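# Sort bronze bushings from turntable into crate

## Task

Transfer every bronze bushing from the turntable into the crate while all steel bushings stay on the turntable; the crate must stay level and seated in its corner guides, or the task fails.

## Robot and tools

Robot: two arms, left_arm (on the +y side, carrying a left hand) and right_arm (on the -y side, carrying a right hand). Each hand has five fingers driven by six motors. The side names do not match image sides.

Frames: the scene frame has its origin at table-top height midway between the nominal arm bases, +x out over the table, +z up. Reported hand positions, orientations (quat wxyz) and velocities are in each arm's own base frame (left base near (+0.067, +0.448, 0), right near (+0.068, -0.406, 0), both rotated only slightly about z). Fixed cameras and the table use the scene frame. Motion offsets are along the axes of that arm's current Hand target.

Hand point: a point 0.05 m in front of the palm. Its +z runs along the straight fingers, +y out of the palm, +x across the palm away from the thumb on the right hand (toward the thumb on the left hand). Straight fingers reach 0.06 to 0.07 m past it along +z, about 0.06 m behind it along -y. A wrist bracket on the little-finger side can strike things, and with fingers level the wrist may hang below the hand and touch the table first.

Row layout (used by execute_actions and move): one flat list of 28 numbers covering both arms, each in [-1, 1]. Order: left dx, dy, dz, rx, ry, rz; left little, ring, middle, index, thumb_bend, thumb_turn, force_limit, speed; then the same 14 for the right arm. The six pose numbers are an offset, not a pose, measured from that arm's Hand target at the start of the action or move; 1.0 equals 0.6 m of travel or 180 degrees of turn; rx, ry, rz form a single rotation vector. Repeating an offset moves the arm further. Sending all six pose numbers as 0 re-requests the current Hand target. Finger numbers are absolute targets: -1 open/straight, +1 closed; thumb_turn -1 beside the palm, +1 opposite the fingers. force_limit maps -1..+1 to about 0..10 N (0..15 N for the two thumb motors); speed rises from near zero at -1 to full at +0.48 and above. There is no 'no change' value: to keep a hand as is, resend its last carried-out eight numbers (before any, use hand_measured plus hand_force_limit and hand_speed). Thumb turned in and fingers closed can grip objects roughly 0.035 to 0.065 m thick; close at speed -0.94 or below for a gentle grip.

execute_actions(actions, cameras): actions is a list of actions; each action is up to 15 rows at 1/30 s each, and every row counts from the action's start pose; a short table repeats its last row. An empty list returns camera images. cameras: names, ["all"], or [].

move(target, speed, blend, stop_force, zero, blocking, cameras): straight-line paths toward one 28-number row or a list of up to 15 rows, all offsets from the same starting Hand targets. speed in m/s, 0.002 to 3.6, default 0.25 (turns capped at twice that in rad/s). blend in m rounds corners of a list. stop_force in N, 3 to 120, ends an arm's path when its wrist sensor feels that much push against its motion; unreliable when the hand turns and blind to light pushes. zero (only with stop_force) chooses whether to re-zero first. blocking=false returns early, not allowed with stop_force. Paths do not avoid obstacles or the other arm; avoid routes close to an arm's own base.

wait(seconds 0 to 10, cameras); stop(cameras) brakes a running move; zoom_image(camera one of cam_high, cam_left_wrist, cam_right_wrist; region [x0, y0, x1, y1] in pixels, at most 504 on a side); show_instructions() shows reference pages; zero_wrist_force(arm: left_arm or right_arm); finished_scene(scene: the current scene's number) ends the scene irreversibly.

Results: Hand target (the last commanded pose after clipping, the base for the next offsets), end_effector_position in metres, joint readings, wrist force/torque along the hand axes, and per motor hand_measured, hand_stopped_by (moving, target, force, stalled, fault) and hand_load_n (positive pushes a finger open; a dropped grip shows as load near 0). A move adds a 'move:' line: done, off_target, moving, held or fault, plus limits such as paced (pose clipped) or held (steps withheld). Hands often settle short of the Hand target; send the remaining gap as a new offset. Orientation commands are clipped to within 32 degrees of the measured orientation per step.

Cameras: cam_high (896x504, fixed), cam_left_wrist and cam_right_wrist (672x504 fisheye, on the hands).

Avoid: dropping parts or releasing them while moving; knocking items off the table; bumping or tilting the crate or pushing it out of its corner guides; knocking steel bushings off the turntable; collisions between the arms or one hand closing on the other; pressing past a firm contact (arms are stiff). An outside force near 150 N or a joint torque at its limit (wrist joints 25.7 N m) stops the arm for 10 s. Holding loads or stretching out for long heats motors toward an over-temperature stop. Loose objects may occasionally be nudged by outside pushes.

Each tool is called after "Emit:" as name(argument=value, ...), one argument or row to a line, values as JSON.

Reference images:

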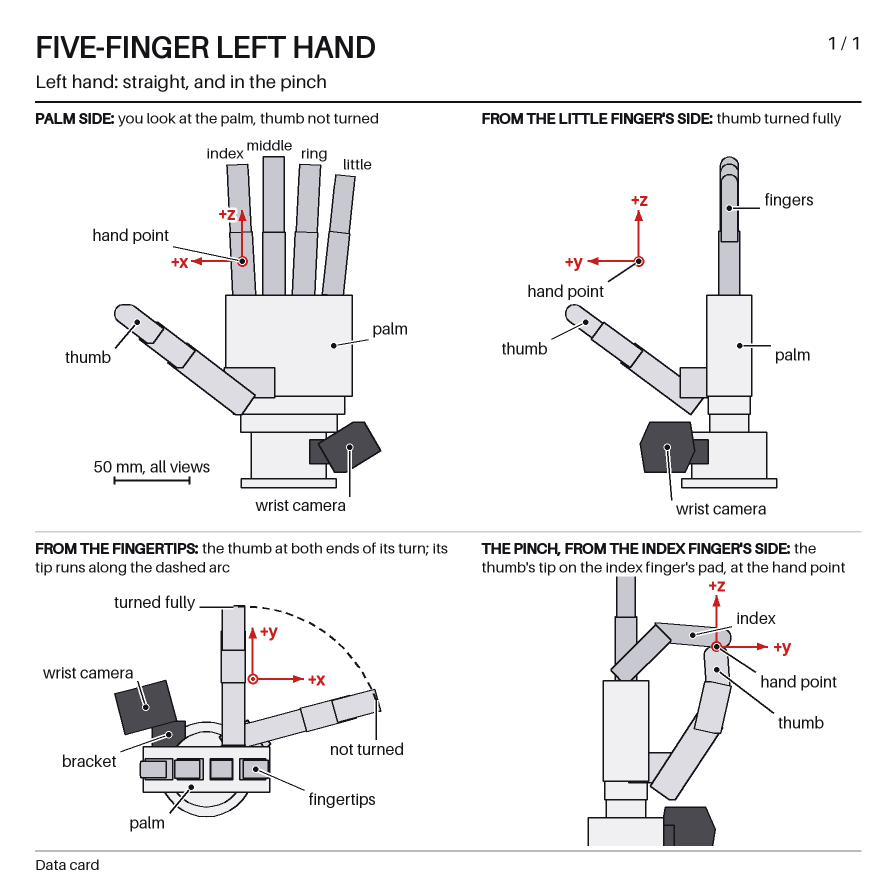

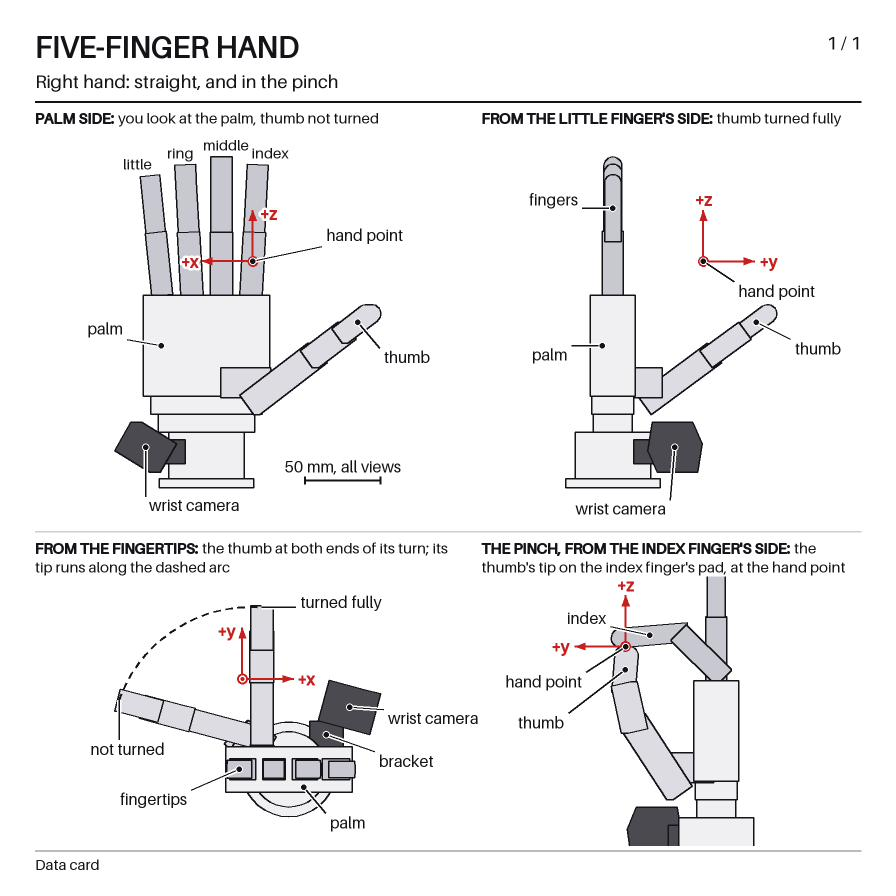

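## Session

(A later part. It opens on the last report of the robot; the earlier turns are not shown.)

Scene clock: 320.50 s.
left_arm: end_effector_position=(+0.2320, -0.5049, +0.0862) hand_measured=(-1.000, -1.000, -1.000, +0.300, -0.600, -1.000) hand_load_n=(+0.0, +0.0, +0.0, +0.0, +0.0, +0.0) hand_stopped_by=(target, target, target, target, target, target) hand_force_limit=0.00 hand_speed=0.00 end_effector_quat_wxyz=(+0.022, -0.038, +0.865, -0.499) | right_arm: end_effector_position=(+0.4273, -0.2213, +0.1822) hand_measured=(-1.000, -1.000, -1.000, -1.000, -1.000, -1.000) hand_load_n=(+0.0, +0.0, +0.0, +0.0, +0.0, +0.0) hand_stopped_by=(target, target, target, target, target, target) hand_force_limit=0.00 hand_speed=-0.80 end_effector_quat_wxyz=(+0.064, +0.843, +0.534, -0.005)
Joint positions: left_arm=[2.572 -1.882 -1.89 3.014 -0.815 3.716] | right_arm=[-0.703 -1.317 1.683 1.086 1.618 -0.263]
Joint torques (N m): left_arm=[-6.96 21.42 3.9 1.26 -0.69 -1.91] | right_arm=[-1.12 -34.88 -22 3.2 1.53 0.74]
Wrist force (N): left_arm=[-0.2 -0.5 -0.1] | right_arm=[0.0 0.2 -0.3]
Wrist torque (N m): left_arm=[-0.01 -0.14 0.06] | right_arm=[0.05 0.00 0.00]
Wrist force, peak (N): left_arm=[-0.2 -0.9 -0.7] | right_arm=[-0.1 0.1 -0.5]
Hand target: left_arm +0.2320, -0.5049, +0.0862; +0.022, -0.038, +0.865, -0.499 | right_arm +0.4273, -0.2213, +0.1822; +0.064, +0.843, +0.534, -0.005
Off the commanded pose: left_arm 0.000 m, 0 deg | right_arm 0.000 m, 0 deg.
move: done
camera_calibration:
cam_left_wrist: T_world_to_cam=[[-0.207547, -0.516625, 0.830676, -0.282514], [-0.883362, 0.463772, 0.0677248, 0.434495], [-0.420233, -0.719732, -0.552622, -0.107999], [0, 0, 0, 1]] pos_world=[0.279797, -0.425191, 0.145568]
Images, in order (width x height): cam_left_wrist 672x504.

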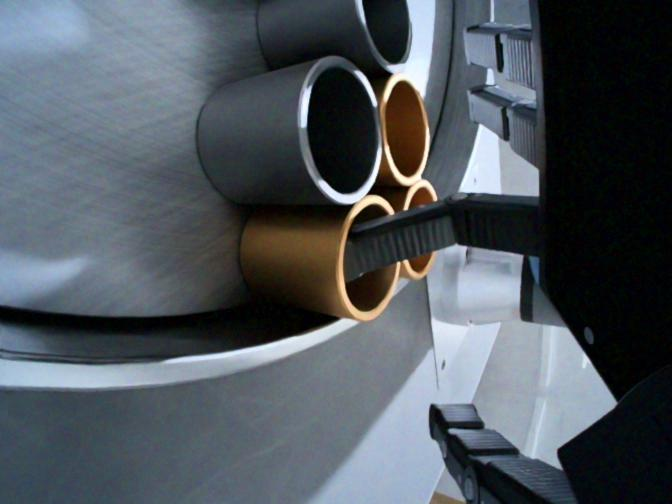

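Emit:
move(
  target=[
    [-0.0377,0.0243,-0.042,0,0,0, -1,-1,-1,0.3,-0.6,-1,0,0.0, 0,0,0,0,0,0,-1,-1,-1,-1,-1,-1,0,-0.8],
    [-0.0975,0.0501,-0.0868,0,0,0, -1,-1,-1,0.3,-0.6,-1,0,0.0, 0,0,0,0,0,0,-1,-1,-1,-1,-1,-1,0,-0.8],
    [-0.1519,0.0269,-0.0464,0,0,0, -1,-1,-1,0.3,-0.6,-1,0,0.0, 0,0,0,0,0,0,-1,-1,-1,-1,-1,-1,0,-0.8],
    [-0.1519,0.0269,-0.0464,0,0,0, -1,-1,-1,0.3,-0.75,1,0,0.0, 0,0,0,0,0,0,-1,-1,-1,-1,-1,-1,0,-0.8],
  ],
  speed=0.08,
  blend=[0.01,0.01,0,0],
  cameras=["cam_left_wrist","cam_high"],
)

Scene clock: 334.10 s.
left_arm: end_effector_position=(+0.3200, -0.4649, +0.0861) hand_measured=(-1.000, -1.000, -1.000, +0.300, -0.750, +1.000) hand_load_n=(+0.0, +0.0, -0.5, +0.0, +0.0, +0.0) hand_stopped_by=(target, target, target, target, target, target) hand_force_limit=0.00 hand_speed=0.00 end_effector_quat_wxyz=(+0.022, -0.038, +0.865, -0.499) | right_arm: end_effector_position=(+0.4273, -0.2213, +0.1822) hand_measured=(-1.000, -1.000, -1.000, -1.000, -1.000, -1.000) hand_load_n=(+0.0, +0.0, +0.0, +0.0, +0.0, +0.0) hand_stopped_by=(target, target, target, target, target, target) hand_force_limit=0.00 hand_speed=-0.80 end_effector_quat_wxyz=(+0.064, +0.843, +0.534, -0.005)
Joint positions: left_arm=[2.763 -1.987 -1.771 2.847 -0.686 3.925] | right_arm=[-0.703 -1.317 1.683 1.086 1.618 -0.263]
Joint torques (N m): left_arm=[-6.3 25.57 29.47 -3.1 -0.04 -1.83] | right_arm=[-0.63 -34.15 -22.84 3.11 1.66 0.94]
Wrist force (N): left_arm=[0.0 -0.9 -0.3] | right_arm=[0.0 0.0 -0.2]
Wrist torque (N m): left_arm=[-0.02 -0.16 0.05] | right_arm=[0.02 0.00 0.00]
Wrist force, peak (N): left_arm=[-0.1 -1.3 -0.1] | right_arm=[-0.3 -0.1 -0.6]
Hand target: left_arm +0.3200, -0.4649, +0.0861; +0.022, -0.038, +0.865, -0.499 | right_arm +0.4273, -0.2213, +0.1822; +0.064, +0.843, +0.534, -0.005
Off the commanded pose: left_arm 0.000 m, 0 deg | right_arm 0.000 m, 0 deg.
move: done
camera_calibration:
cam_left_wrist: T_world_to_cam=[[-0.207547, -0.516625, 0.830676, -0.243501], [-0.883362, 0.463772, 0.0677248, 0.493687], [-0.420233, -0.719732, -0.552622, -0.0422849], [0, 0, 0, 1]] pos_world=[0.367797, -0.385191, 0.145468]
Images, in order (width x height): cam_high 896x504, cam_left_wrist 672x504.

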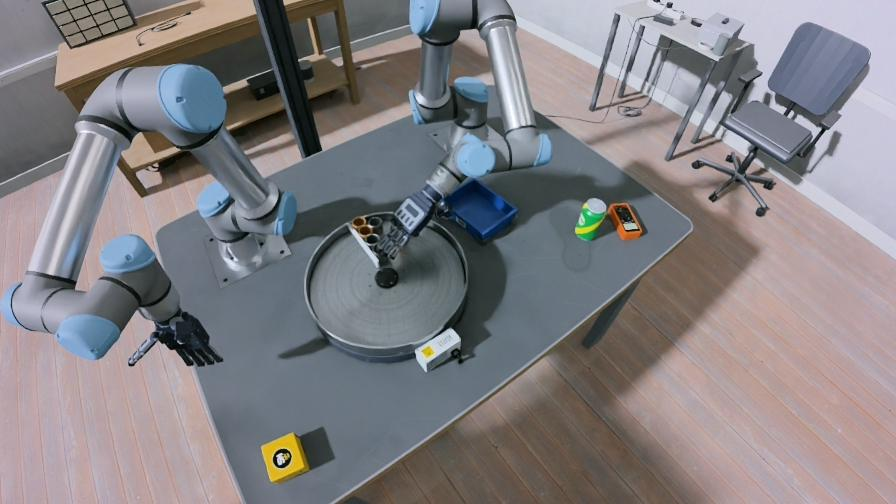

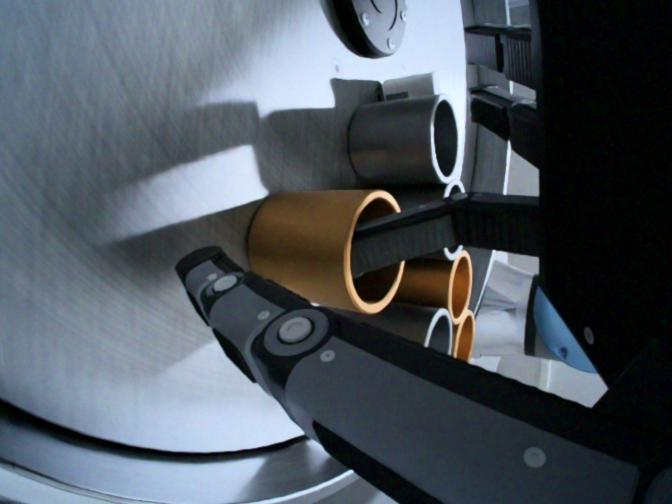

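Emit:
move(
  target=[0,0,0,0,0,0, -1,-1,-1,0.3,0.2,1,-0.2,-0.7, 0,0,0,0,0,0,-1,-1,-1,-1,-1,-1,0,-0.8],
  cameras=["cam_left_wrist"],
)

Scene clock: 339.33 s.
left_arm: end_effector_position=(+0.3200, -0.4649, +0.0861) hand_measured=(-1.000, -1.000, -1.000, +0.300, -0.270, +1.000) hand_load_n=(+0.0, +0.0, +0.0, +6.5, +6.5, -2.5) hand_stopped_by=(target, target, target, target, force, target) hand_force_limit=-0.20 hand_speed=-0.70 end_effector_quat_wxyz=(+0.022, -0.038, +0.865, -0.499) | right_arm: end_effector_position=(+0.4273, -0.2213, +0.1822) hand_measured=(-1.000, -1.000, -1.000, -1.000, -1.000, -1.000) hand_load_n=(+0.0, +0.0, +0.0, +0.0, +0.0, +0.0) hand_stopped_by=(target, target, target, target, target, target) hand_force_limit=0.00 hand_speed=-0.80 end_effector_quat_wxyz=(+0.064, +0.843, +0.534, -0.005)
Joint positions: left_arm=[2.763 -1.987 -1.771 2.847 -0.686 3.925] | right_arm=[-0.703 -1.317 1.683 1.086 1.618 -0.263]
Joint torques (N m): left_arm=[-6.5 25.6 28.27 -2.92 1.32 -1.55] | right_arm=[-1.3 -33.73 -22.81 3.19 1.54 0.87]
Wrist force (N): left_arm=[0.2 -1.7 -0.4] | right_arm=[0.2 0.2 -0.2]
Wrist torque (N m): left_arm=[-0.08 -0.16 0.06] | right_arm=[0.04 -0.02 0.01]
Wrist force, peak (N): left_arm=[0.3 -1.7 -0.5] | right_arm=[-0.1 0.1 -0.6]
Hand target: left_arm +0.3200, -0.4649, +0.0861; +0.022, -0.038, +0.865, -0.499 | right_arm +0.4273, -0.2213, +0.1822; +0.064, +0.843, +0.534, -0.005
Off the commanded pose: left_arm 0.000 m, 0 deg | right_arm 0.000 m, 0 deg.
move: done
camera_calibration:
cam_left_wrist: T_world_to_cam=[[-0.207547, -0.516625, 0.830676, -0.243501], [-0.883362, 0.463772, 0.0677248, 0.493687], [-0.420233, -0.719732, -0.552622, -0.0422849], [0, 0, 0, 1]] pos_world=[0.367797, -0.385191, 0.145468]
Images, in order (width x height): cam_left_wrist 672x504.

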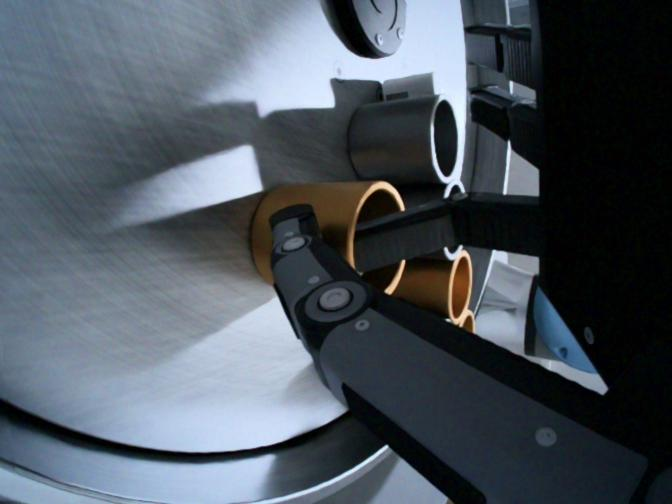

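Emit:
move(
  target=[0,-0.0577,-0.0333,0,0,0, -1,-1,-1,0.3,0.2,1,-0.2,-0.7, 0,0,0,0,0,0,-1,-1,-1,-1,-1,-1,0,-0.8],
  speed=0.06,
  cameras=["cam_left_wrist","cam_high"],
)

Scene clock: 346.73 s.
left_arm: end_effector_position=(+0.3200, -0.4650, +0.1260) hand_measured=(-1.000, -1.000, -1.000, +0.300, -0.270, +1.000) hand_load_n=(+0.0, +0.0, +0.0, +7.5, +6.5, -2.5) hand_stopped_by=(target, target, target, target, force, target) hand_force_limit=-0.20 hand_speed=-0.70 end_effector_quat_wxyz=(+0.022, -0.038, +0.865, -0.499) | right_arm: end_effector_position=(+0.4273, -0.2213, +0.1822) hand_measured=(-1.000, -1.000, -1.000, -1.000, -1.000, -1.000) hand_load_n=(+0.0, +0.0, +0.0, +0.0, +0.0, +0.0) hand_stopped_by=(target, target, target, target, target, target) hand_force_limit=0.00 hand_speed=-0.80 end_effector_quat_wxyz=(+0.064, +0.843, +0.534, -0.005)
Joint positions: left_arm=[2.763 -1.935 -1.727 2.752 -0.686 3.925] | right_arm=[-0.703 -1.317 1.683 1.086 1.618 -0.263]
Joint torques (N m): left_arm=[4.4 42.3 30.82 -3.27 0.26 2.09] | right_arm=[-0.61 -33.97 -23.05 3.18 1.62 0.85]
Wrist force (N): left_arm=[-0.4 0.3 0.4] | right_arm=[-0.2 -0.1 -0.1]
Wrist torque (N m): left_arm=[0.01 -0.10 -0.01] | right_arm=[-0.01 0.02 -0.02]
Wrist force, peak (N): left_arm=[0.2 -2.1 -0.4] | right_arm=[0.2 -0.1 -0.6]
Hand target: left_arm +0.3200, -0.4649, +0.1261; +0.022, -0.038, +0.865, -0.499 | right_arm +0.4273, -0.2213, +0.1822; +0.064, +0.843, +0.534, -0.005
Off the commanded pose: left_arm 0.000 m, 0 deg | right_arm 0.000 m, 0 deg.
move: done
camera_calibration:
cam_left_wrist: T_world_to_cam=[[-0.207547, -0.516625, 0.830676, -0.276645], [-0.883362, 0.463772, 0.0677248, 0.490985], [-0.420233, -0.719732, -0.552622, -0.0202353], [0, 0, 0, 1]] pos_world=[0.367797, -0.385191, 0.185368]
Images, in order (width x height): cam_high 896x504, cam_left_wrist 672x504.

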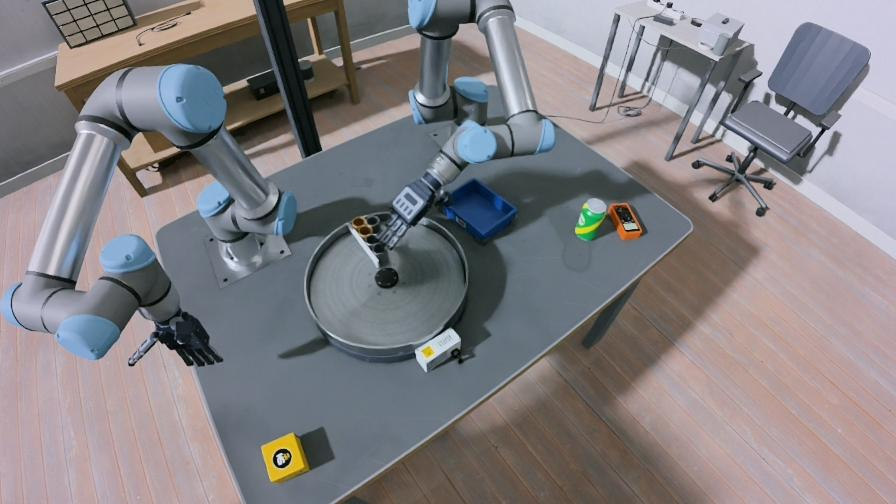

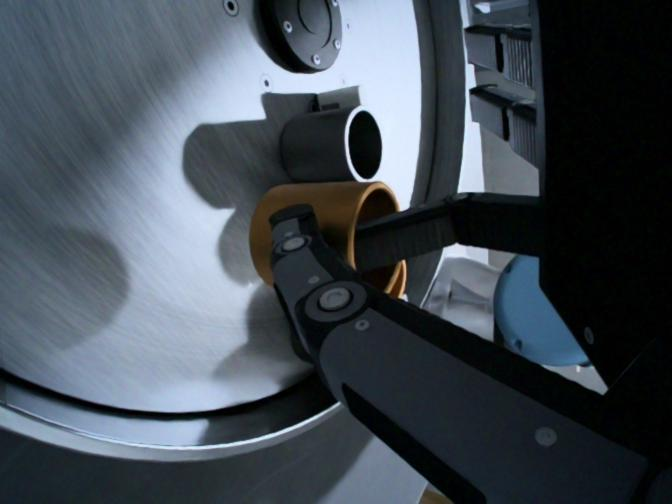

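Emit:
move(
  target=[
    [0,-0.065,-0.0375,0,0,0, -1,-1,-1,0.3,0.2,1,-0.2,-0.7, 0,0,0,0,0,0,-1,-1,-1,-1,-1,-1,0,-0.8],
    [-0.0727,0.1132,-0.3427,0,0,0, -1,-1,-1,0.3,0.2,1,-0.2,-0.7, 0,0,0,0,0,0,-1,-1,-1,-1,-1,-1,0,-0.8],
  ],
  speed=0.15,
  blend=[0.02,0],
  cameras=["cam_left_wrist","cam_high"],
)

Scene clock: 370.07 s.
left_arm: end_effector_position=(+0.3450, -0.2500, +0.1702) hand_measured=(-1.000, -1.000, -1.000, +0.300, -0.270, +1.000) hand_load_n=(-0.5, +0.0, +0.0, +7.5, +6.5, -2.0) hand_stopped_by=(target, target, target, target, force, target) hand_force_limit=-0.20 hand_speed=-0.70 end_effector_quat_wxyz=(+0.022, -0.038, +0.865, -0.499) | right_arm: end_effector_position=(+0.4273, -0.2213, +0.1822) hand_measured=(-1.000, -1.000, -1.000, -1.000, -1.000, -1.000) hand_load_n=(+0.0, +0.0, +0.0, +0.0, +0.0, +0.0) hand_stopped_by=(target, target, target, target, target, target) hand_force_limit=0.00 hand_speed=-0.80 end_effector_quat_wxyz=(+0.064, +0.843, +0.534, -0.005)
Joint positions: left_arm=[3.346 -1.875 -1.926 2.03 -0.536 4.944] | right_arm=[-0.703 -1.317 1.683 1.086 1.618 -0.263]
Joint torques (N m): left_arm=[7.31 19.34 2.15 -4.44 0.17 1.97] | right_arm=[-0.86 -33.62 -23.07 3.13 1.56 0.87]
Wrist force (N): left_arm=[-0.2 0.2 0.5] | right_arm=[-0.1 0.0 -0.2]
Wrist torque (N m): left_arm=[0.00 -0.13 -0.07] | right_arm=[0.02 0.02 -0.01]
Wrist force, peak (N): left_arm=[-0.3 1.1 0.8] | right_arm=[0.3 -0.2 -0.5]
Hand target: left_arm +0.3450, -0.2499, +0.1702; +0.022, -0.038, +0.865, -0.499 | right_arm +0.4273, -0.2213, +0.1822; +0.064, +0.843, +0.534, -0.005
Off the commanded pose: left_arm 0.000 m, 0 deg | right_arm 0.000 m, 0 deg.
move: done
camera_calibration:
cam_left_wrist: T_world_to_cam=[[-0.207492, -0.516674, 0.83066, -0.197124], [-0.883415, 0.46367, 0.0677355, 0.410366], [-0.420149, -0.719762, -0.552645, 0.169406], [0, 0, 0, 1]] pos_world=[0.392798, -0.170191, 0.229568]
Images, in order (width x height): cam_high 896x504, cam_left_wrist 672x504.

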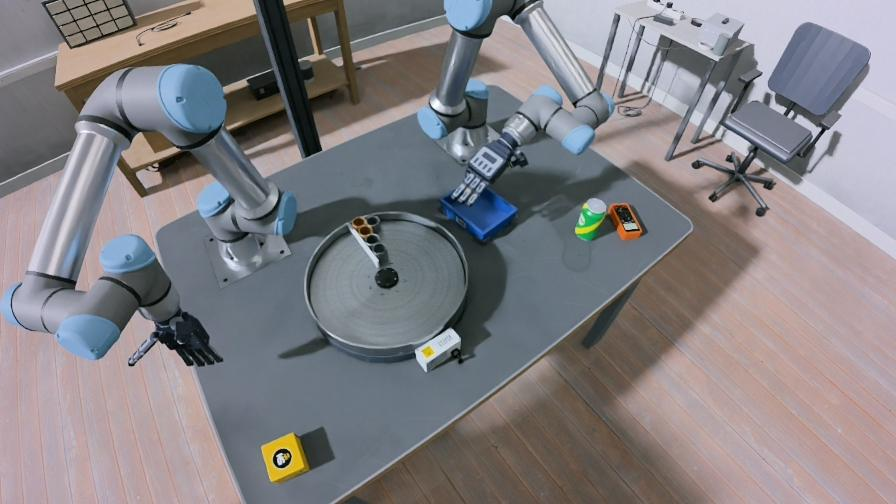

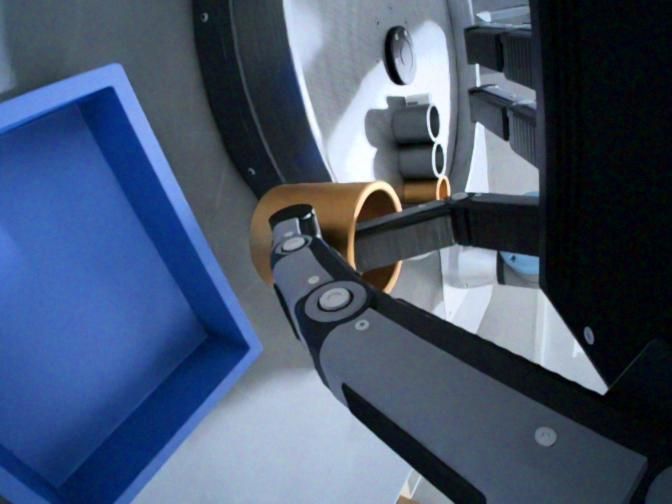

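Emit:
move(
  target=[0.1042,0.1133,0.0042,0,0,0, -1,-1,-1,0.3,0.2,1,-0.2,-0.7, 0,0,0,0,0,0,-1,-1,-1,-1,-1,-1,0,-0.8],
  speed=0.15,
  cameras=["cam_left_wrist","cam_high"],
)

Scene clock: 393.83 s.
left_arm: end_effector_position=(+0.2800, -0.2237, +0.1101) hand_measured=(-1.000, -1.000, -1.000, +0.300, -0.270, +1.000) hand_load_n=(+0.0, +0.0, +0.0, +7.5, +6.5, -2.5) hand_stopped_by=(target, target, target, target, force, target) hand_force_limit=-0.20 hand_speed=-0.70 end_effector_quat_wxyz=(+0.022, -0.038, +0.865, -0.499) | right_arm: end_effector_position=(+0.4273, -0.2213, +0.1822) hand_measured=(-1.000, -1.000, -1.000, -1.000, -1.000, -1.000) hand_load_n=(+0.0, +0.0, +0.0, +0.0, +0.0, +0.0) hand_stopped_by=(target, target, target, target, target, target) hand_force_limit=0.00 hand_speed=-0.80 end_effector_quat_wxyz=(+0.064, +0.843, +0.534, -0.005)
Joint positions: left_arm=[3.489 -1.881 -2.216 2.108 -0.58 5.201] | right_arm=[-0.703 -1.317 1.683 1.086 1.618 -0.263]
Joint torques (N m): left_arm=[6.85 14.63 -3.67 -3.51 0.02 1.95] | right_arm=[-1.63 -34 -22.3 3.07 1.7 1.01]
Wrist force (N): left_arm=[-0.5 0.2 0.2] | right_arm=[0.0 -0.1 -0.2]
Wrist torque (N m): left_arm=[0.00 -0.10 -0.09] | right_arm=[0.00 0.00 0.00]
Wrist force, peak (N): left_arm=[-0.8 -0.6 0.4] | right_arm=[0.0 -0.3 -0.7]
Hand target: left_arm +0.2799, -0.2237, +0.1101; +0.022, -0.038, +0.865, -0.499 | right_arm +0.4273, -0.2213, +0.1822; +0.064, +0.843, +0.534, -0.005
Off the commanded pose: left_arm 0.000 m, 0 deg | right_arm 0.000 m, 0 deg.
move: done
camera_calibration:
cam_left_wrist: T_world_to_cam=[[-0.207664, -0.516662, 0.830624, -0.147087], [-0.883385, 0.463747, 0.0676039, 0.34489], [-0.420128, -0.719722, -0.552715, 0.127751], [0, 0, 0, 1]] pos_world=[0.327797, -0.143991, 0.169468]
Images, in order (width x height): cam_high 896x504, cam_left_wrist 672x504.

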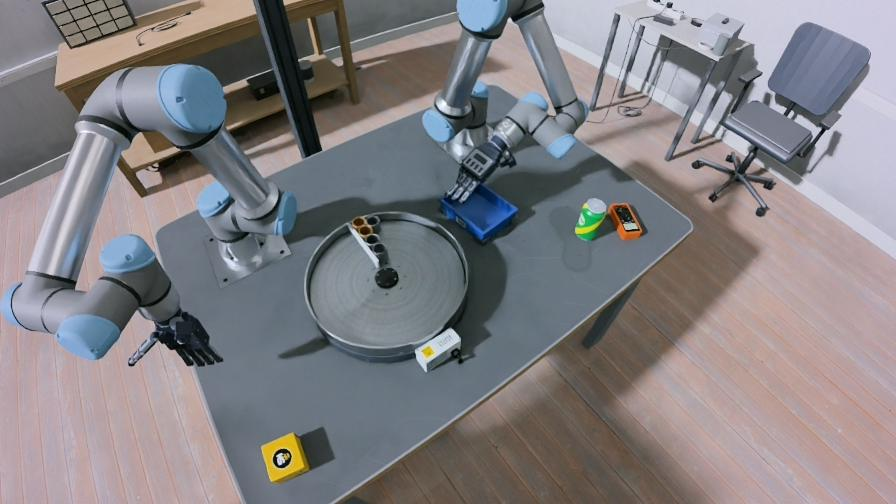

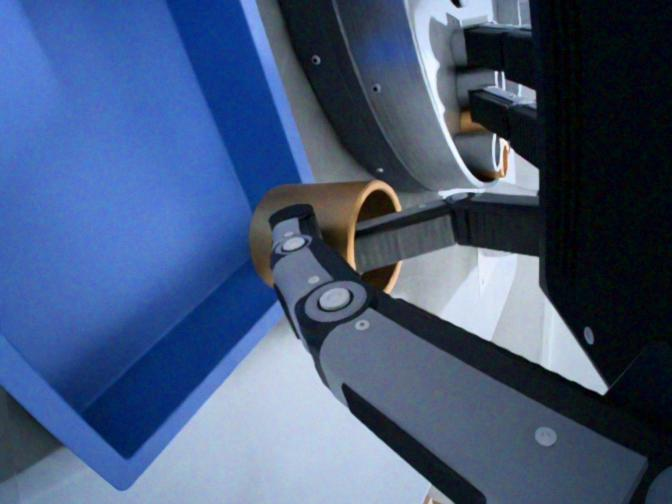

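Emit:
move(
  target=[0,0.0981,0.0567,0,0,0, -1,-1,-1,0.3,0.2,1,-0.2,-0.7, 0,0,0,0,0,0,-1,-1,-1,-1,-1,-1,0,-0.8],
  speed=0.05,
  stop_force=4,
  cameras=["cam_left_wrist","cam_high"],
)

Emit:
zoom_image(
  camera="cam_high",
  region=[420, 140, 560, 260],
)

Scene clock: 431.07 s.
left_arm: end_effector_position=(+0.2799, -0.2237, +0.0421) hand_measured=(-1.000, -1.000, -1.000, +0.300, -0.270, +1.000) hand_load_n=(+0.0, +0.0, +0.0, +7.5, +6.5, -2.0) hand_stopped_by=(target, target, target, target, force, target) hand_force_limit=-0.20 hand_speed=-0.70 end_effector_quat_wxyz=(+0.022, -0.038, +0.865, -0.499) | right_arm: end_effector_position=(+0.4273, -0.2213, +0.1822) hand_measured=(-1.000, -1.000, -1.000, -1.000, -1.000, -1.000) hand_load_n=(+0.0, +0.0, +0.0, +0.0, +0.0, +0.0) hand_stopped_by=(target, target, target, target, target, target) hand_force_limit=0.00 hand_speed=-0.80 end_effector_quat_wxyz=(+0.064, +0.843, +0.534, -0.005)
Joint positions: left_arm=[3.489 -2.057 -2.243 2.31 -0.58 5.201] | right_arm=[-0.703 -1.317 1.683 1.086 1.618 -0.263]
Joint torques (N m): left_arm=[-6.74 18.49 8.75 -0.51 3 -1.81] | right_arm=[-0.63 -34.54 -23.68 3.06 1.57 1.02]
Wrist force (N): left_arm=[-0.2 0.0 0.2] | right_arm=[0.0 0.0 -0.5]
Wrist torque (N m): left_arm=[-0.03 -0.16 0.02] | right_arm=[0.04 0.01 0.00]
Wrist force, peak (N): left_arm=[-0.8 0.3 0.4] | right_arm=[-0.6 0.0 -0.4]
Hand target: left_arm +0.2799, -0.2237, +0.0421; +0.022, -0.038, +0.865, -0.499 | right_arm +0.4273, -0.2213, +0.1822; +0.064, +0.843, +0.534, -0.005
Off the commanded pose: left_arm 0.000 m, 0 deg | right_arm 0.000 m, 0 deg.
move: done
camera_calibration:
cam_left_wrist: T_world_to_cam=[[-0.207512, -0.516566, 0.830722, -0.0906204], [-0.883359, 0.463777, 0.0677281, 0.349335], [-0.420256, -0.719771, -0.552553, 0.0902146], [0, 0, 0, 1]] pos_world=[0.327697, -0.143891, 0.101469]
Images, in order (width x height): cam_high 896x504, cam_left_wrist 672x504.

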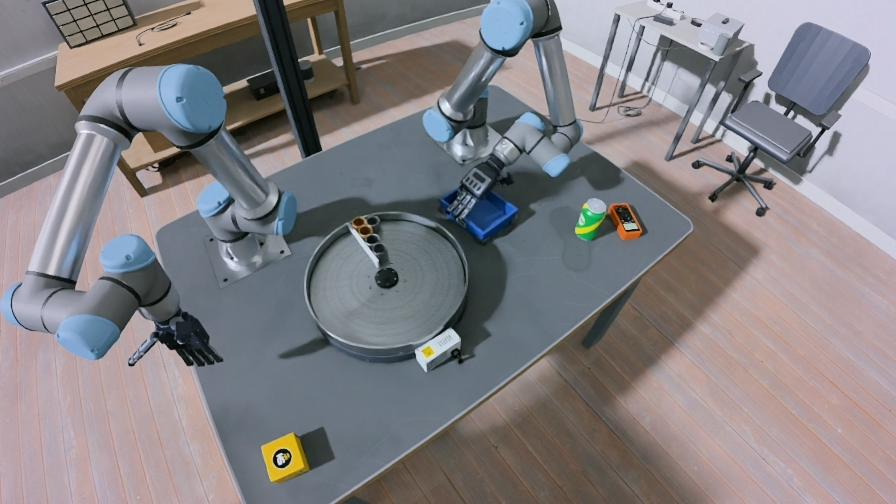

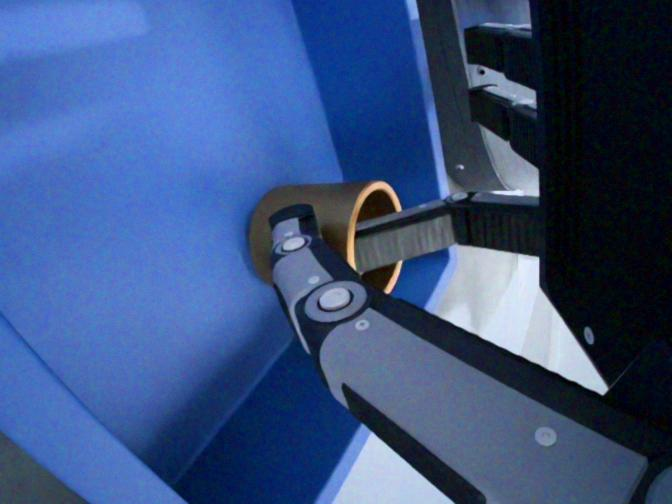

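Scaled by 3.600 from the camera's 896x504 image, which has a finer 1280x720 frame.

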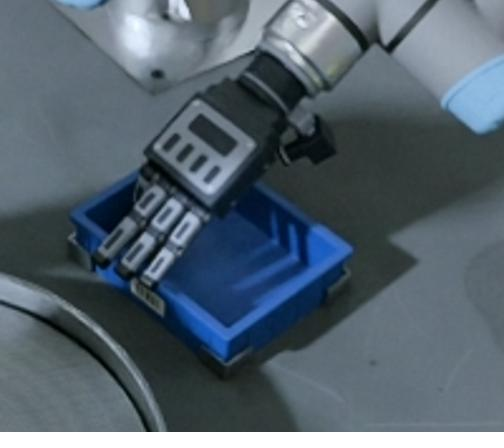

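Emit:
move(
  target=[0,0,0,0,0,0, -1,-1,-1,0.3,-0.6,1,-0.2,-0.5, 0,0,0,0,0,0,-1,-1,-1,-1,-1,-1,0,-0.8],
  cameras=["cam_left_wrist"],
)

Scene clock: 442.20 s.
left_arm: end_effector_position=(+0.2799, -0.2237, +0.0421) hand_measured=(-1.000, -1.000, -1.000, +0.300, -0.600, +1.000) hand_load_n=(+0.0, +0.0, +0.0, +0.0, +0.0, +0.0) hand_stopped_by=(target, target, target, target, target, target) hand_force_limit=-0.20 hand_speed=-0.50 end_effector_quat_wxyz=(+0.022, -0.038, +0.865, -0.499) | right_arm: end_effector_position=(+0.4273, -0.2213, +0.1822) hand_measured=(-1.000, -1.000, -1.000, -1.000, -1.000, -1.000) hand_load_n=(+0.0, +0.0, +0.5, +0.0, +0.0, +0.0) hand_stopped_by=(target, target, target, target, target, target) hand_force_limit=0.00 hand_speed=-0.80 end_effector_quat_wxyz=(+0.064, +0.843, +0.534, -0.005)
Joint positions: left_arm=[3.489 -2.057 -2.243 2.31 -0.58 5.201] | right_arm=[-0.703 -1.317 1.683 1.086 1.618 -0.263]
Joint torques (N m): left_arm=[-6.26 18.75 17.86 -0.53 1.8 -1.71] | right_arm=[-0.89 -33.91 -24.05 3.23 1.61 1.22]
Wrist force (N): left_arm=[0.0 -0.9 -0.5] | right_arm=[0.2 -0.1 -0.3]
Wrist torque (N m): left_arm=[-0.01 -0.19 0.03] | right_arm=[0.01 -0.02 0.01]
Wrist force, peak (N): left_arm=[-0.1 -0.9 -0.4] | right_arm=[-0.3 0.0 -0.5]
Hand target: left_arm +0.2799, -0.2237, +0.0421; +0.022, -0.038, +0.865, -0.499 | right_arm +0.4273, -0.2213, +0.1822; +0.064, +0.843, +0.534, -0.005
Off the commanded pose: left_arm 0.000 m, 0 deg | right_arm 0.000 m, 0 deg.
move: done
camera_calibration:
cam_left_wrist: T_world_to_cam=[[-0.207547, -0.516625, 0.830676, -0.0906126], [-0.883362, 0.463772, 0.0677248, 0.349336], [-0.420233, -0.719732, -0.552622, 0.0902197], [0, 0, 0, 1]] pos_world=[0.327697, -0.143891, 0.101468]
Images, in order (width x height): cam_left_wrist 672x504.

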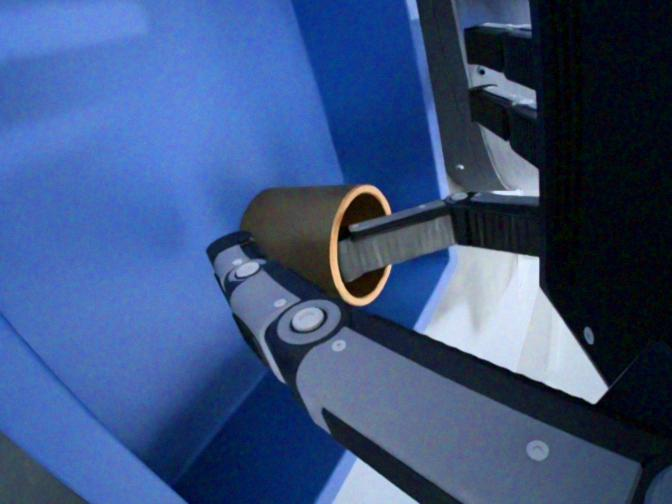

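Emit:
move(
  target=[
    [0,-0.1443,-0.0833,0,0,0, -1,-1,-1,0.3,-0.6,1,-0.2,-0.2, 0,0,0,0,0,0,-1,-1,-1,-1,-1,-1,0,-0.8],
    [0.0842,-0.3643,0.2377,0,0,0, -1,-1,-1,0.3,-0.6,1,-0.2,-0.2, 0,0,0,0,0,0,-1,-1,-1,-1,-1,-1,0,-0.8],
    [0.0842,-0.3643,0.2377,0,0,0, -1,-1,-1,0.3,-0.6,-1,-0.2,0.2, 0,0,0,0,0,0,-1,-1,-1,-1,-1,-1,0,-0.8],
  ],
  speed=0.25,
  blend=[0.03,0,0],
  cameras=["cam_left_wrist","cam_high"],
)

Emit:
zoom_image(
  camera="cam_high",
  region=[300, 140, 560, 290],
)

Scene clock: 453.57 s.
left_arm: end_effector_position=(+0.2499, -0.4600, +0.1600) hand_measured=(-1.000, -1.000, -1.000, +0.300, -0.600, -1.000) hand_load_n=(+0.0, +0.0, +0.0, +0.0, +0.5, +0.0) hand_stopped_by=(target, target, target, target, target, target) hand_force_limit=-0.20 hand_speed=0.20 end_effector_quat_wxyz=(+0.022, -0.038, +0.865, -0.499) | right_arm: end_effector_position=(+0.4273, -0.2213, +0.1822) hand_measured=(-1.000, -1.000, -1.000, -1.000, -1.000, -1.000) hand_load_n=(+0.0, +0.0, +0.0, -0.5, +0.0, +0.0) hand_stopped_by=(target, target, target, target, target, target) hand_force_limit=0.00 hand_speed=-0.80 end_effector_quat_wxyz=(+0.064, +0.843, +0.534, -0.005)
Joint positions: left_arm=[2.702 -1.761 -1.85 2.755 -0.725 3.852] | right_arm=[-0.703 -1.317 1.683 1.086 1.618 -0.263]
Joint torques (N m): left_arm=[-6.8 34.49 27.13 0.91 -0.33 -1.77] | right_arm=[-1.3 -34.22 -23.7 3.15 1.51 1.2]
Wrist force (N): left_arm=[0.0 -0.8 -0.2] | right_arm=[0.1 -0.1 -0.3]
Wrist torque (N m): left_arm=[-0.03 -0.18 0.08] | right_arm=[0.00 -0.01 0.00]
Wrist force, peak (N): left_arm=[0.1 -1.8 0.8] | right_arm=[-0.5 -0.1 -0.5]
Hand target: left_arm +0.2499, -0.4600, +0.1600; +0.022, -0.038, +0.865, -0.499 | right_arm +0.4273, -0.2213, +0.1822; +0.064, +0.843, +0.534, -0.005
Off the commanded pose: left_arm 0.000 m, 0 deg | right_arm 0.000 m, 0 deg.
move: done
camera_calibration:
cam_left_wrist: T_world_to_cam=[[-0.207547, -0.516625, 0.830676, -0.316885], [-0.883362, 0.463772, 0.0677248, 0.424574], [-0.420233, -0.719732, -0.552622, -0.0273358], [0, 0, 0, 1]] pos_world=[0.297797, -0.380291, 0.219368]
Images, in order (width x height): cam_high 896x504, cam_left_wrist 672x504.

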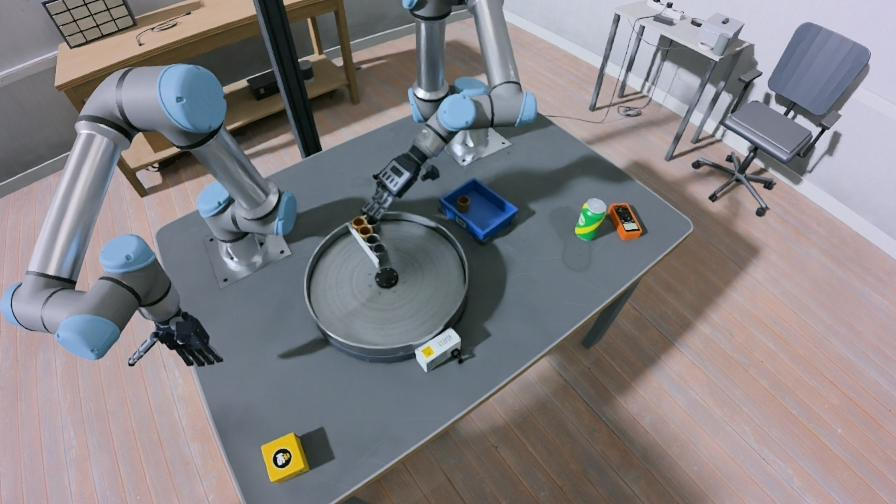

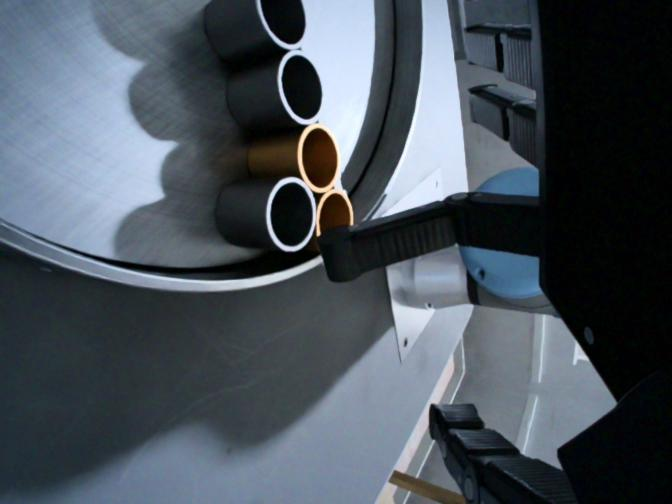

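Scaled by 1.938 from the camera's 896x504 image, which has a finer 1280x720 frame.

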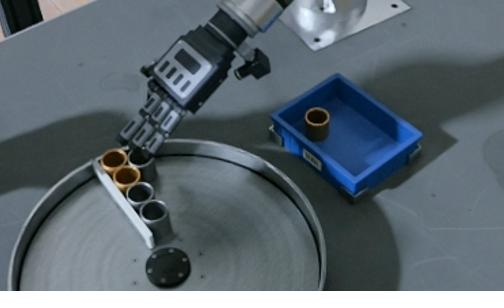

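Emit:
move(
  target=[-0.005,-0.0178,0.1477,0,0,0, -1,-1,-1,0.3,-0.6,-1,-0.2,0.2, 0,0,0,0,0,0,-1,-1,-1,-1,-1,-1,0,-0.8],
  speed=0.2,
)

Emit:
move(
  target=[0,0.0534,0.0308,0,0,0, -1,-1,-1,0.3,-0.6,-1,-0.2,0.2, 0,0,0,0,0,0,-1,-1,-1,-1,-1,-1,0,-0.8],
  speed=0.06,
  stop_force=5,
  cameras=["cam_left_wrist"],
)

Scene clock: 468.13 s.
left_arm: end_effector_position=(+0.2600, -0.5414, +0.1250) hand_measured=(-1.000, -1.000, -1.000, +0.300, -0.600, -1.000) hand_load_n=(+0.0, +0.0, +0.0, +0.0, +0.0, -0.5) hand_stopped_by=(target, target, target, target, target, target) hand_force_limit=-0.20 hand_speed=0.20 end_effector_quat_wxyz=(+0.022, -0.038, +0.865, -0.499) | right_arm: end_effector_position=(+0.4273, -0.2213, +0.1822) hand_measured=(-1.000, -1.000, -1.000, -1.000, -1.000, -1.000) hand_load_n=(+0.0, +0.0, +0.0, +0.0, +0.0, +0.0) hand_stopped_by=(target, target, target, target, target, target) hand_force_limit=0.00 hand_speed=-0.80 end_effector_quat_wxyz=(+0.064, +0.843, +0.534, -0.005)
Joint positions: left_arm=[2.535 -1.926 -1.706 2.897 -0.842 3.683] | right_arm=[-0.703 -1.317 1.683 1.086 1.618 -0.263]
Joint torques (N m): left_arm=[-6.69 24.46 30.78 1.32 -0.68 -1.71] | right_arm=[-1.58 -34.25 -24.59 3.24 1.73 1.35]
Wrist force (N): left_arm=[-0.2 -0.7 -0.3] | right_arm=[0.1 0.0 -0.4]
Wrist torque (N m): left_arm=[-0.04 -0.15 0.06] | right_arm=[0.03 -0.01 0.00]
Wrist force, peak (N): left_arm=[0.2 -0.9 -1.0] | right_arm=[-0.1 0.2 -0.7]
Hand target: left_arm +0.2601, -0.5415, +0.1249; +0.022, -0.038, +0.865, -0.499 | right_arm +0.4273, -0.2213, +0.1822; +0.064, +0.843, +0.534, -0.005
Off the commanded pose: left_arm 0.000 m, 0 deg | right_arm 0.000 m, 0 deg.
move: done

Scene clock: 469.83 s.
left_arm: end_effector_position=(+0.2601, -0.5415, +0.0879) hand_measured=(-1.000, -1.000, -1.000, +0.300, -0.600, -1.000) hand_load_n=(+0.0, +0.0, +0.0, +0.0, +0.0, +0.0) hand_stopped_by=(target, target, target, target, target, target) hand_force_limit=-0.20 hand_speed=0.20 end_effector_quat_wxyz=(+0.022, -0.038, +0.865, -0.499) | right_arm: end_effector_position=(+0.4273, -0.2213, +0.1822) hand_measured=(-1.000, -1.000, -1.000, -1.000, -1.000, -1.000) hand_load_n=(+0.0, +0.0, +0.0, +0.0, +0.0, +0.0) hand_stopped_by=(target, target, target, target, target, target) hand_force_limit=0.00 hand_speed=-0.80 end_effector_quat_wxyz=(+0.064, +0.843, +0.534, -0.005)
Joint positions: left_arm=[2.535 -1.971 -1.75 2.986 -0.843 3.682] | right_arm=[-0.703 -1.317 1.683 1.086 1.618 -0.263]
Joint torques (N m): left_arm=[-3.76 25.47 4.03 1.39 -0.5 -1.84] | right_arm=[-0.97 -33.56 -24.97 3.24 1.61 1.25]
Wrist force (N): left_arm=[0.1 -0.6 -0.3] | right_arm=[0.1 -0.1 -0.3]
Wrist torque (N m): left_arm=[-0.01 -0.18 0.06] | right_arm=[0.01 -0.01 -0.01]
Wrist force, peak (N): left_arm=[0.0 -1.1 -0.7] | right_arm=[0.1 0.0 -0.7]
Hand target: left_arm +0.2600, -0.5415, +0.0879; +0.022, -0.038, +0.865, -0.499 | right_arm +0.4273, -0.2213, +0.1822; +0.064, +0.843, +0.534, -0.005
Off the commanded pose: left_arm 0.000 m, 0 deg | right_arm 0.000 m, 0 deg.
move: done
camera_calibration:
cam_left_wrist: T_world_to_cam=[[-0.207547, -0.516625, 0.830676, -0.297002], [-0.883362, 0.463772, 0.0677248, 0.476177], [-0.420233, -0.719732, -0.552622, -0.121594], [0, 0, 0, 1]] pos_world=[0.307897, -0.461791, 0.147268]
Images, in order (width x height): cam_left_wrist 672x504.

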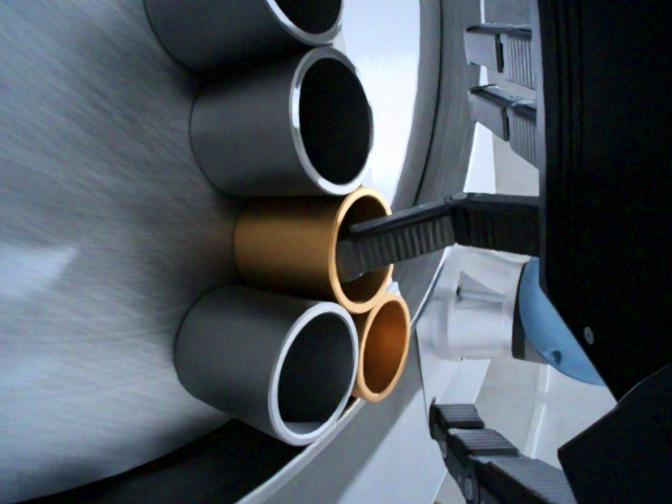

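Emit:
move(
  target=[
    [-0.0478,0.0343,-0.0594,0,0,0, -1,-1,-1,0.3,-0.6,-1,-0.2,0.2, 0,0,0,0,0,0,-1,-1,-1,-1,-1,-1,0,-0.8],
    [-0.1108,0.062,-0.1008,0,0,0, -1,-1,-1,0.3,-0.6,-1,-0.2,0.2, 0,0,0,0,0,0,-1,-1,-1,-1,-1,-1,0,-0.8],
    [-0.1108,0.062,-0.1008,0,0,0, -1,-1,-1,0.3,-0.75,1,-0.2,0.2, 0,0,0,0,0,0,-1,-1,-1,-1,-1,-1,0,-0.8],
  ],
  speed=0.08,
  blend=[0.01,0,0],
)

Emit:
move(
  target=[0,0,0,0,0,0, -1,-1,-1,0.3,0.2,1,-0.2,-0.6, 0,0,0,0,0,0,-1,-1,-1,-1,-1,-1,0,-0.8],
  cameras=["cam_left_wrist"],
)

Scene clock: 482.13 s.
left_arm: end_effector_position=(+0.3201, -0.4650, +0.0859) hand_measured=(-1.000, -1.000, -1.000, +0.300, -0.750, +1.000) hand_load_n=(+0.0, +0.0, +0.0, +0.0, +0.0, +0.0) hand_stopped_by=(target, target, target, target, target, target) hand_force_limit=-0.20 hand_speed=0.20 end_effector_quat_wxyz=(+0.022, -0.038, +0.865, -0.499) | right_arm: end_effector_position=(+0.4273, -0.2213, +0.1822) hand_measured=(-1.000, -1.000, -1.000, -1.000, -1.000, -1.000) hand_load_n=(+0.0, +0.0, +0.0, +0.0, -0.5, +0.0) hand_stopped_by=(target, target, target, target, target, target) hand_force_limit=0.00 hand_speed=-0.80 end_effector_quat_wxyz=(+0.064, +0.843, +0.534, -0.005)
Joint positions: left_arm=[2.763 -1.987 -1.771 2.848 -0.686 3.925] | right_arm=[-0.703 -1.317 1.683 1.086 1.618 -0.263]
Joint torques (N m): left_arm=[7.23 24.89 29.41 -3.09 2.37 2.02] | right_arm=[-1.68 -34.16 -24.67 3.16 1.58 1.39]
Wrist force (N): left_arm=[-0.1 -0.9 -0.2] | right_arm=[-0.1 0.1 -0.1]
Wrist torque (N m): left_arm=[-0.04 -0.13 -0.06] | right_arm=[0.02 0.02 -0.01]
Wrist force, peak (N): left_arm=[0.7 -1.2 0.6] | right_arm=[-0.5 0.3 -0.3]
Hand target: left_arm +0.3201, -0.4650, +0.0859; +0.022, -0.038, +0.865, -0.499 | right_arm +0.4273, -0.2213, +0.1822; +0.064, +0.843, +0.534, -0.005
Off the commanded pose: left_arm 0.000 m, 0 deg | right_arm 0.000 m, 0 deg.
move: done

Scene clock: 483.23 s.
left_arm: end_effector_position=(+0.3201, -0.4650, +0.0859) hand_measured=(-1.000, -1.000, -1.000, +0.300, -0.280, +1.000) hand_load_n=(+0.0, +0.0, +0.0, +5.0, +6.0, -1.0) hand_stopped_by=(target, target, target, target, force, target) hand_force_limit=-0.20 hand_speed=-0.60 end_effector_quat_wxyz=(+0.022, -0.038, +0.865, -0.499) | right_arm: end_effector_position=(+0.4273, -0.2213, +0.1822) hand_measured=(-1.000, -1.000, -1.000, -1.000, -1.000, -1.000) hand_load_n=(+0.0, +0.0, +0.0, +0.0, +0.0, +0.0) hand_stopped_by=(target, target, target, target, target, target) hand_force_limit=0.00 hand_speed=-0.80 end_effector_quat_wxyz=(+0.064, +0.843, +0.534, -0.005)
Joint positions: left_arm=[2.763 -1.987 -1.771 2.848 -0.686 3.925] | right_arm=[-0.703 -1.317 1.683 1.086 1.618 -0.263]
Joint torques (N m): left_arm=[7.22 25.14 29.32 -3.06 2.1 1.91] | right_arm=[-1.81 -33.58 -25.32 3.12 1.45 1.39]
Wrist force (N): left_arm=[0.0 -1.1 -0.3] | right_arm=[0.0 -0.1 -0.4]
Wrist torque (N m): left_arm=[-0.03 -0.15 -0.05] | right_arm=[0.01 0.00 -0.01]
Wrist force, peak (N): left_arm=[0.0 -1.3 -0.3] | right_arm=[-0.4 0.2 -0.6]
Hand target: left_arm +0.3201, -0.4650, +0.0859; +0.022, -0.038, +0.865, -0.499 | right_arm +0.4273, -0.2213, +0.1822; +0.064, +0.843, +0.534, -0.005
Off the commanded pose: left_arm 0.000 m, 0 deg | right_arm 0.000 m, 0 deg.
move: done
camera_calibration:
cam_left_wrist: T_world_to_cam=[[-0.207547, -0.516625, 0.830676, -0.243366], [-0.883362, 0.463772, 0.0677248, 0.493835], [-0.420233, -0.719732, -0.552622, -0.0424254], [0, 0, 0, 1]] pos_world=[0.367897, -0.385291, 0.145268]
Images, in order (width x height): cam_left_wrist 672x504.

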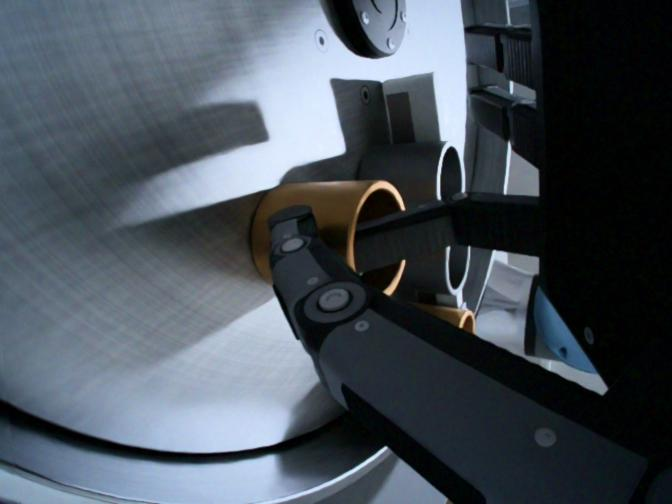

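Emit:
move(
  target=[
    [0,-0.1212,-0.07,0,0,0, -1,-1,-1,0.3,0.2,1,-0.2,-0.6, 0,0,0,0,0,0,-1,-1,-1,-1,-1,-1,0,-0.8],
    [-0.049,0.141,-0.3908,0,0,0, -1,-1,-1,0.3,0.2,1,-0.2,-0.6, 0,0,0,0,0,0,-1,-1,-1,-1,-1,-1,0,-0.8],
  ],
  speed=0.2,
  blend=[0.03,0],
)

Emit:
move(
  target=[0,0.1299,0.075,0,0,0, -1,-1,-1,0.3,0.2,1,-0.2,-0.6, 0,0,0,0,0,0,-1,-1,-1,-1,-1,-1,0,-0.8],
  speed=0.07,
  stop_force=4,
  cameras=["cam_left_wrist"],
)

Scene clock: 497.60 s.
left_arm: end_effector_position=(+0.3280, -0.2181, +0.1300) hand_measured=(-1.000, -1.000, -1.000, +0.300, -0.280, +1.000) hand_load_n=(+0.0, +0.0, +0.0, +6.5, +5.5, -1.5) hand_stopped_by=(target, target, target, target, force, target) hand_force_limit=-0.20 hand_speed=-0.60 end_effector_quat_wxyz=(+0.022, -0.038, +0.865, -0.499) | right_arm: end_effector_position=(+0.4273, -0.2213, +0.1822) hand_measured=(-1.000, -1.000, -1.000, -1.000, -1.000, -1.000) hand_load_n=(+0.0, +0.0, +0.0, +0.0, +0.0, +0.0) hand_stopped_by=(target, target, target, target, target, target) hand_force_limit=0.00 hand_speed=-0.80 end_effector_quat_wxyz=(+0.064, +0.843, +0.534, -0.005)
Joint positions: left_arm=[3.454 -1.922 -2.053 2.035 -0.566 5.141] | right_arm=[-0.703 -1.317 1.683 1.086 1.618 -0.263]
Joint torques (N m): left_arm=[6.86 18.65 -1.66 -4.52 0.1 2.08] | right_arm=[-0.94 -33.59 -24.96 3.2 1.64 1.47]
Wrist force (N): left_arm=[-0.6 0.2 0.6] | right_arm=[0.1 0.1 -0.6]
Wrist torque (N m): left_arm=[-0.03 -0.07 -0.09] | right_arm=[0.06 -0.01 0.01]
Wrist force, peak (N): left_arm=[0.1 -1.7 -0.5] | right_arm=[-0.2 -0.1 -0.7]
Hand target: left_arm +0.3280, -0.2180, +0.1300; +0.022, -0.038, +0.865, -0.499 | right_arm +0.4273, -0.2213, +0.1822; +0.064, +0.843, +0.534, -0.005
Off the commanded pose: left_arm 0.000 m, 0 deg | right_arm 0.000 m, 0 deg.
move: done

Scene clock: 500.33 s.
left_arm: end_effector_position=(+0.3279, -0.2180, +0.0400) hand_measured=(-1.000, -1.000, -1.000, +0.300, -0.280, +1.000) hand_load_n=(+0.0, +0.0, +0.0, +6.0, +5.5, -1.5) hand_stopped_by=(target, target, target, target, force, target) hand_force_limit=-0.20 hand_speed=-0.60 end_effector_quat_wxyz=(+0.022, -0.038, +0.865, -0.499) | right_arm: end_effector_position=(+0.4273, -0.2213, +0.1822) hand_measured=(-1.000, -1.000, -1.000, -1.000, -1.000, -1.000) hand_load_n=(+0.0, +0.5, +0.5, +0.0, +0.0, +0.0) hand_stopped_by=(target, target, target, target, target, target) hand_force_limit=0.00 hand_speed=-0.80 end_effector_quat_wxyz=(+0.064, +0.843, +0.534, -0.005)
Joint positions: left_arm=[3.454 -2.119 -2.092 2.271 -0.566 5.141] | right_arm=[-0.703 -1.317 1.683 1.086 1.618 -0.263]
Joint torques (N m): left_arm=[-6.84 21.81 20.93 -0.61 2.98 -1.92] | right_arm=[-0.74 -33.33 -24.85 3.18 1.6 1.3]
Wrist force (N): left_arm=[-0.2 0.2 0.2] | right_arm=[-0.3 0.2 -0.1]
Wrist torque (N m): left_arm=[0.00 -0.14 0.05] | right_arm=[0.04 0.04 -0.01]
Wrist force, peak (N): left_arm=[-0.1 0.9 0.3] | right_arm=[0.4 0.0 -0.5]
Hand target: left_arm +0.3279, -0.2180, +0.0400; +0.022, -0.038, +0.865, -0.499 | right_arm +0.4273, -0.2213, +0.1822; +0.064, +0.843, +0.534, -0.005
Off the commanded pose: left_arm 0.000 m, 0 deg | right_arm 0.000 m, 0 deg.
move: done
camera_calibration:
cam_left_wrist: T_world_to_cam=[[-0.207547, -0.516625, 0.830676, -0.0760128], [-0.883362, 0.463772, 0.0677248, 0.389282], [-0.420233, -0.719732, -0.552622, 0.113261], [0, 0, 0, 1]] pos_world=[0.375697, -0.138291, 0.0993684]
Images, in order (width x height): cam_left_wrist 672x504.

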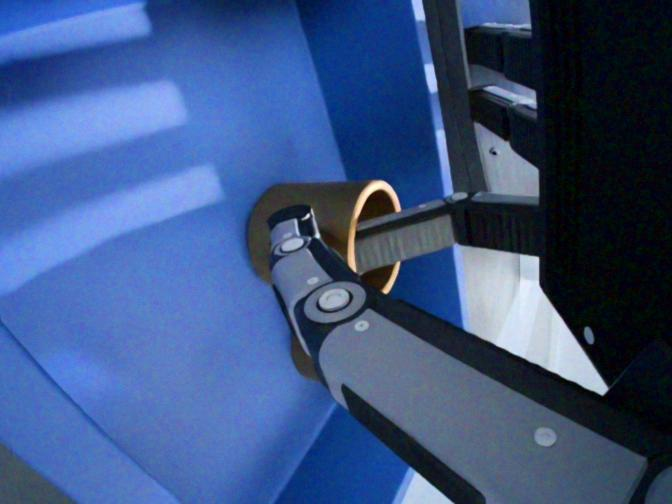

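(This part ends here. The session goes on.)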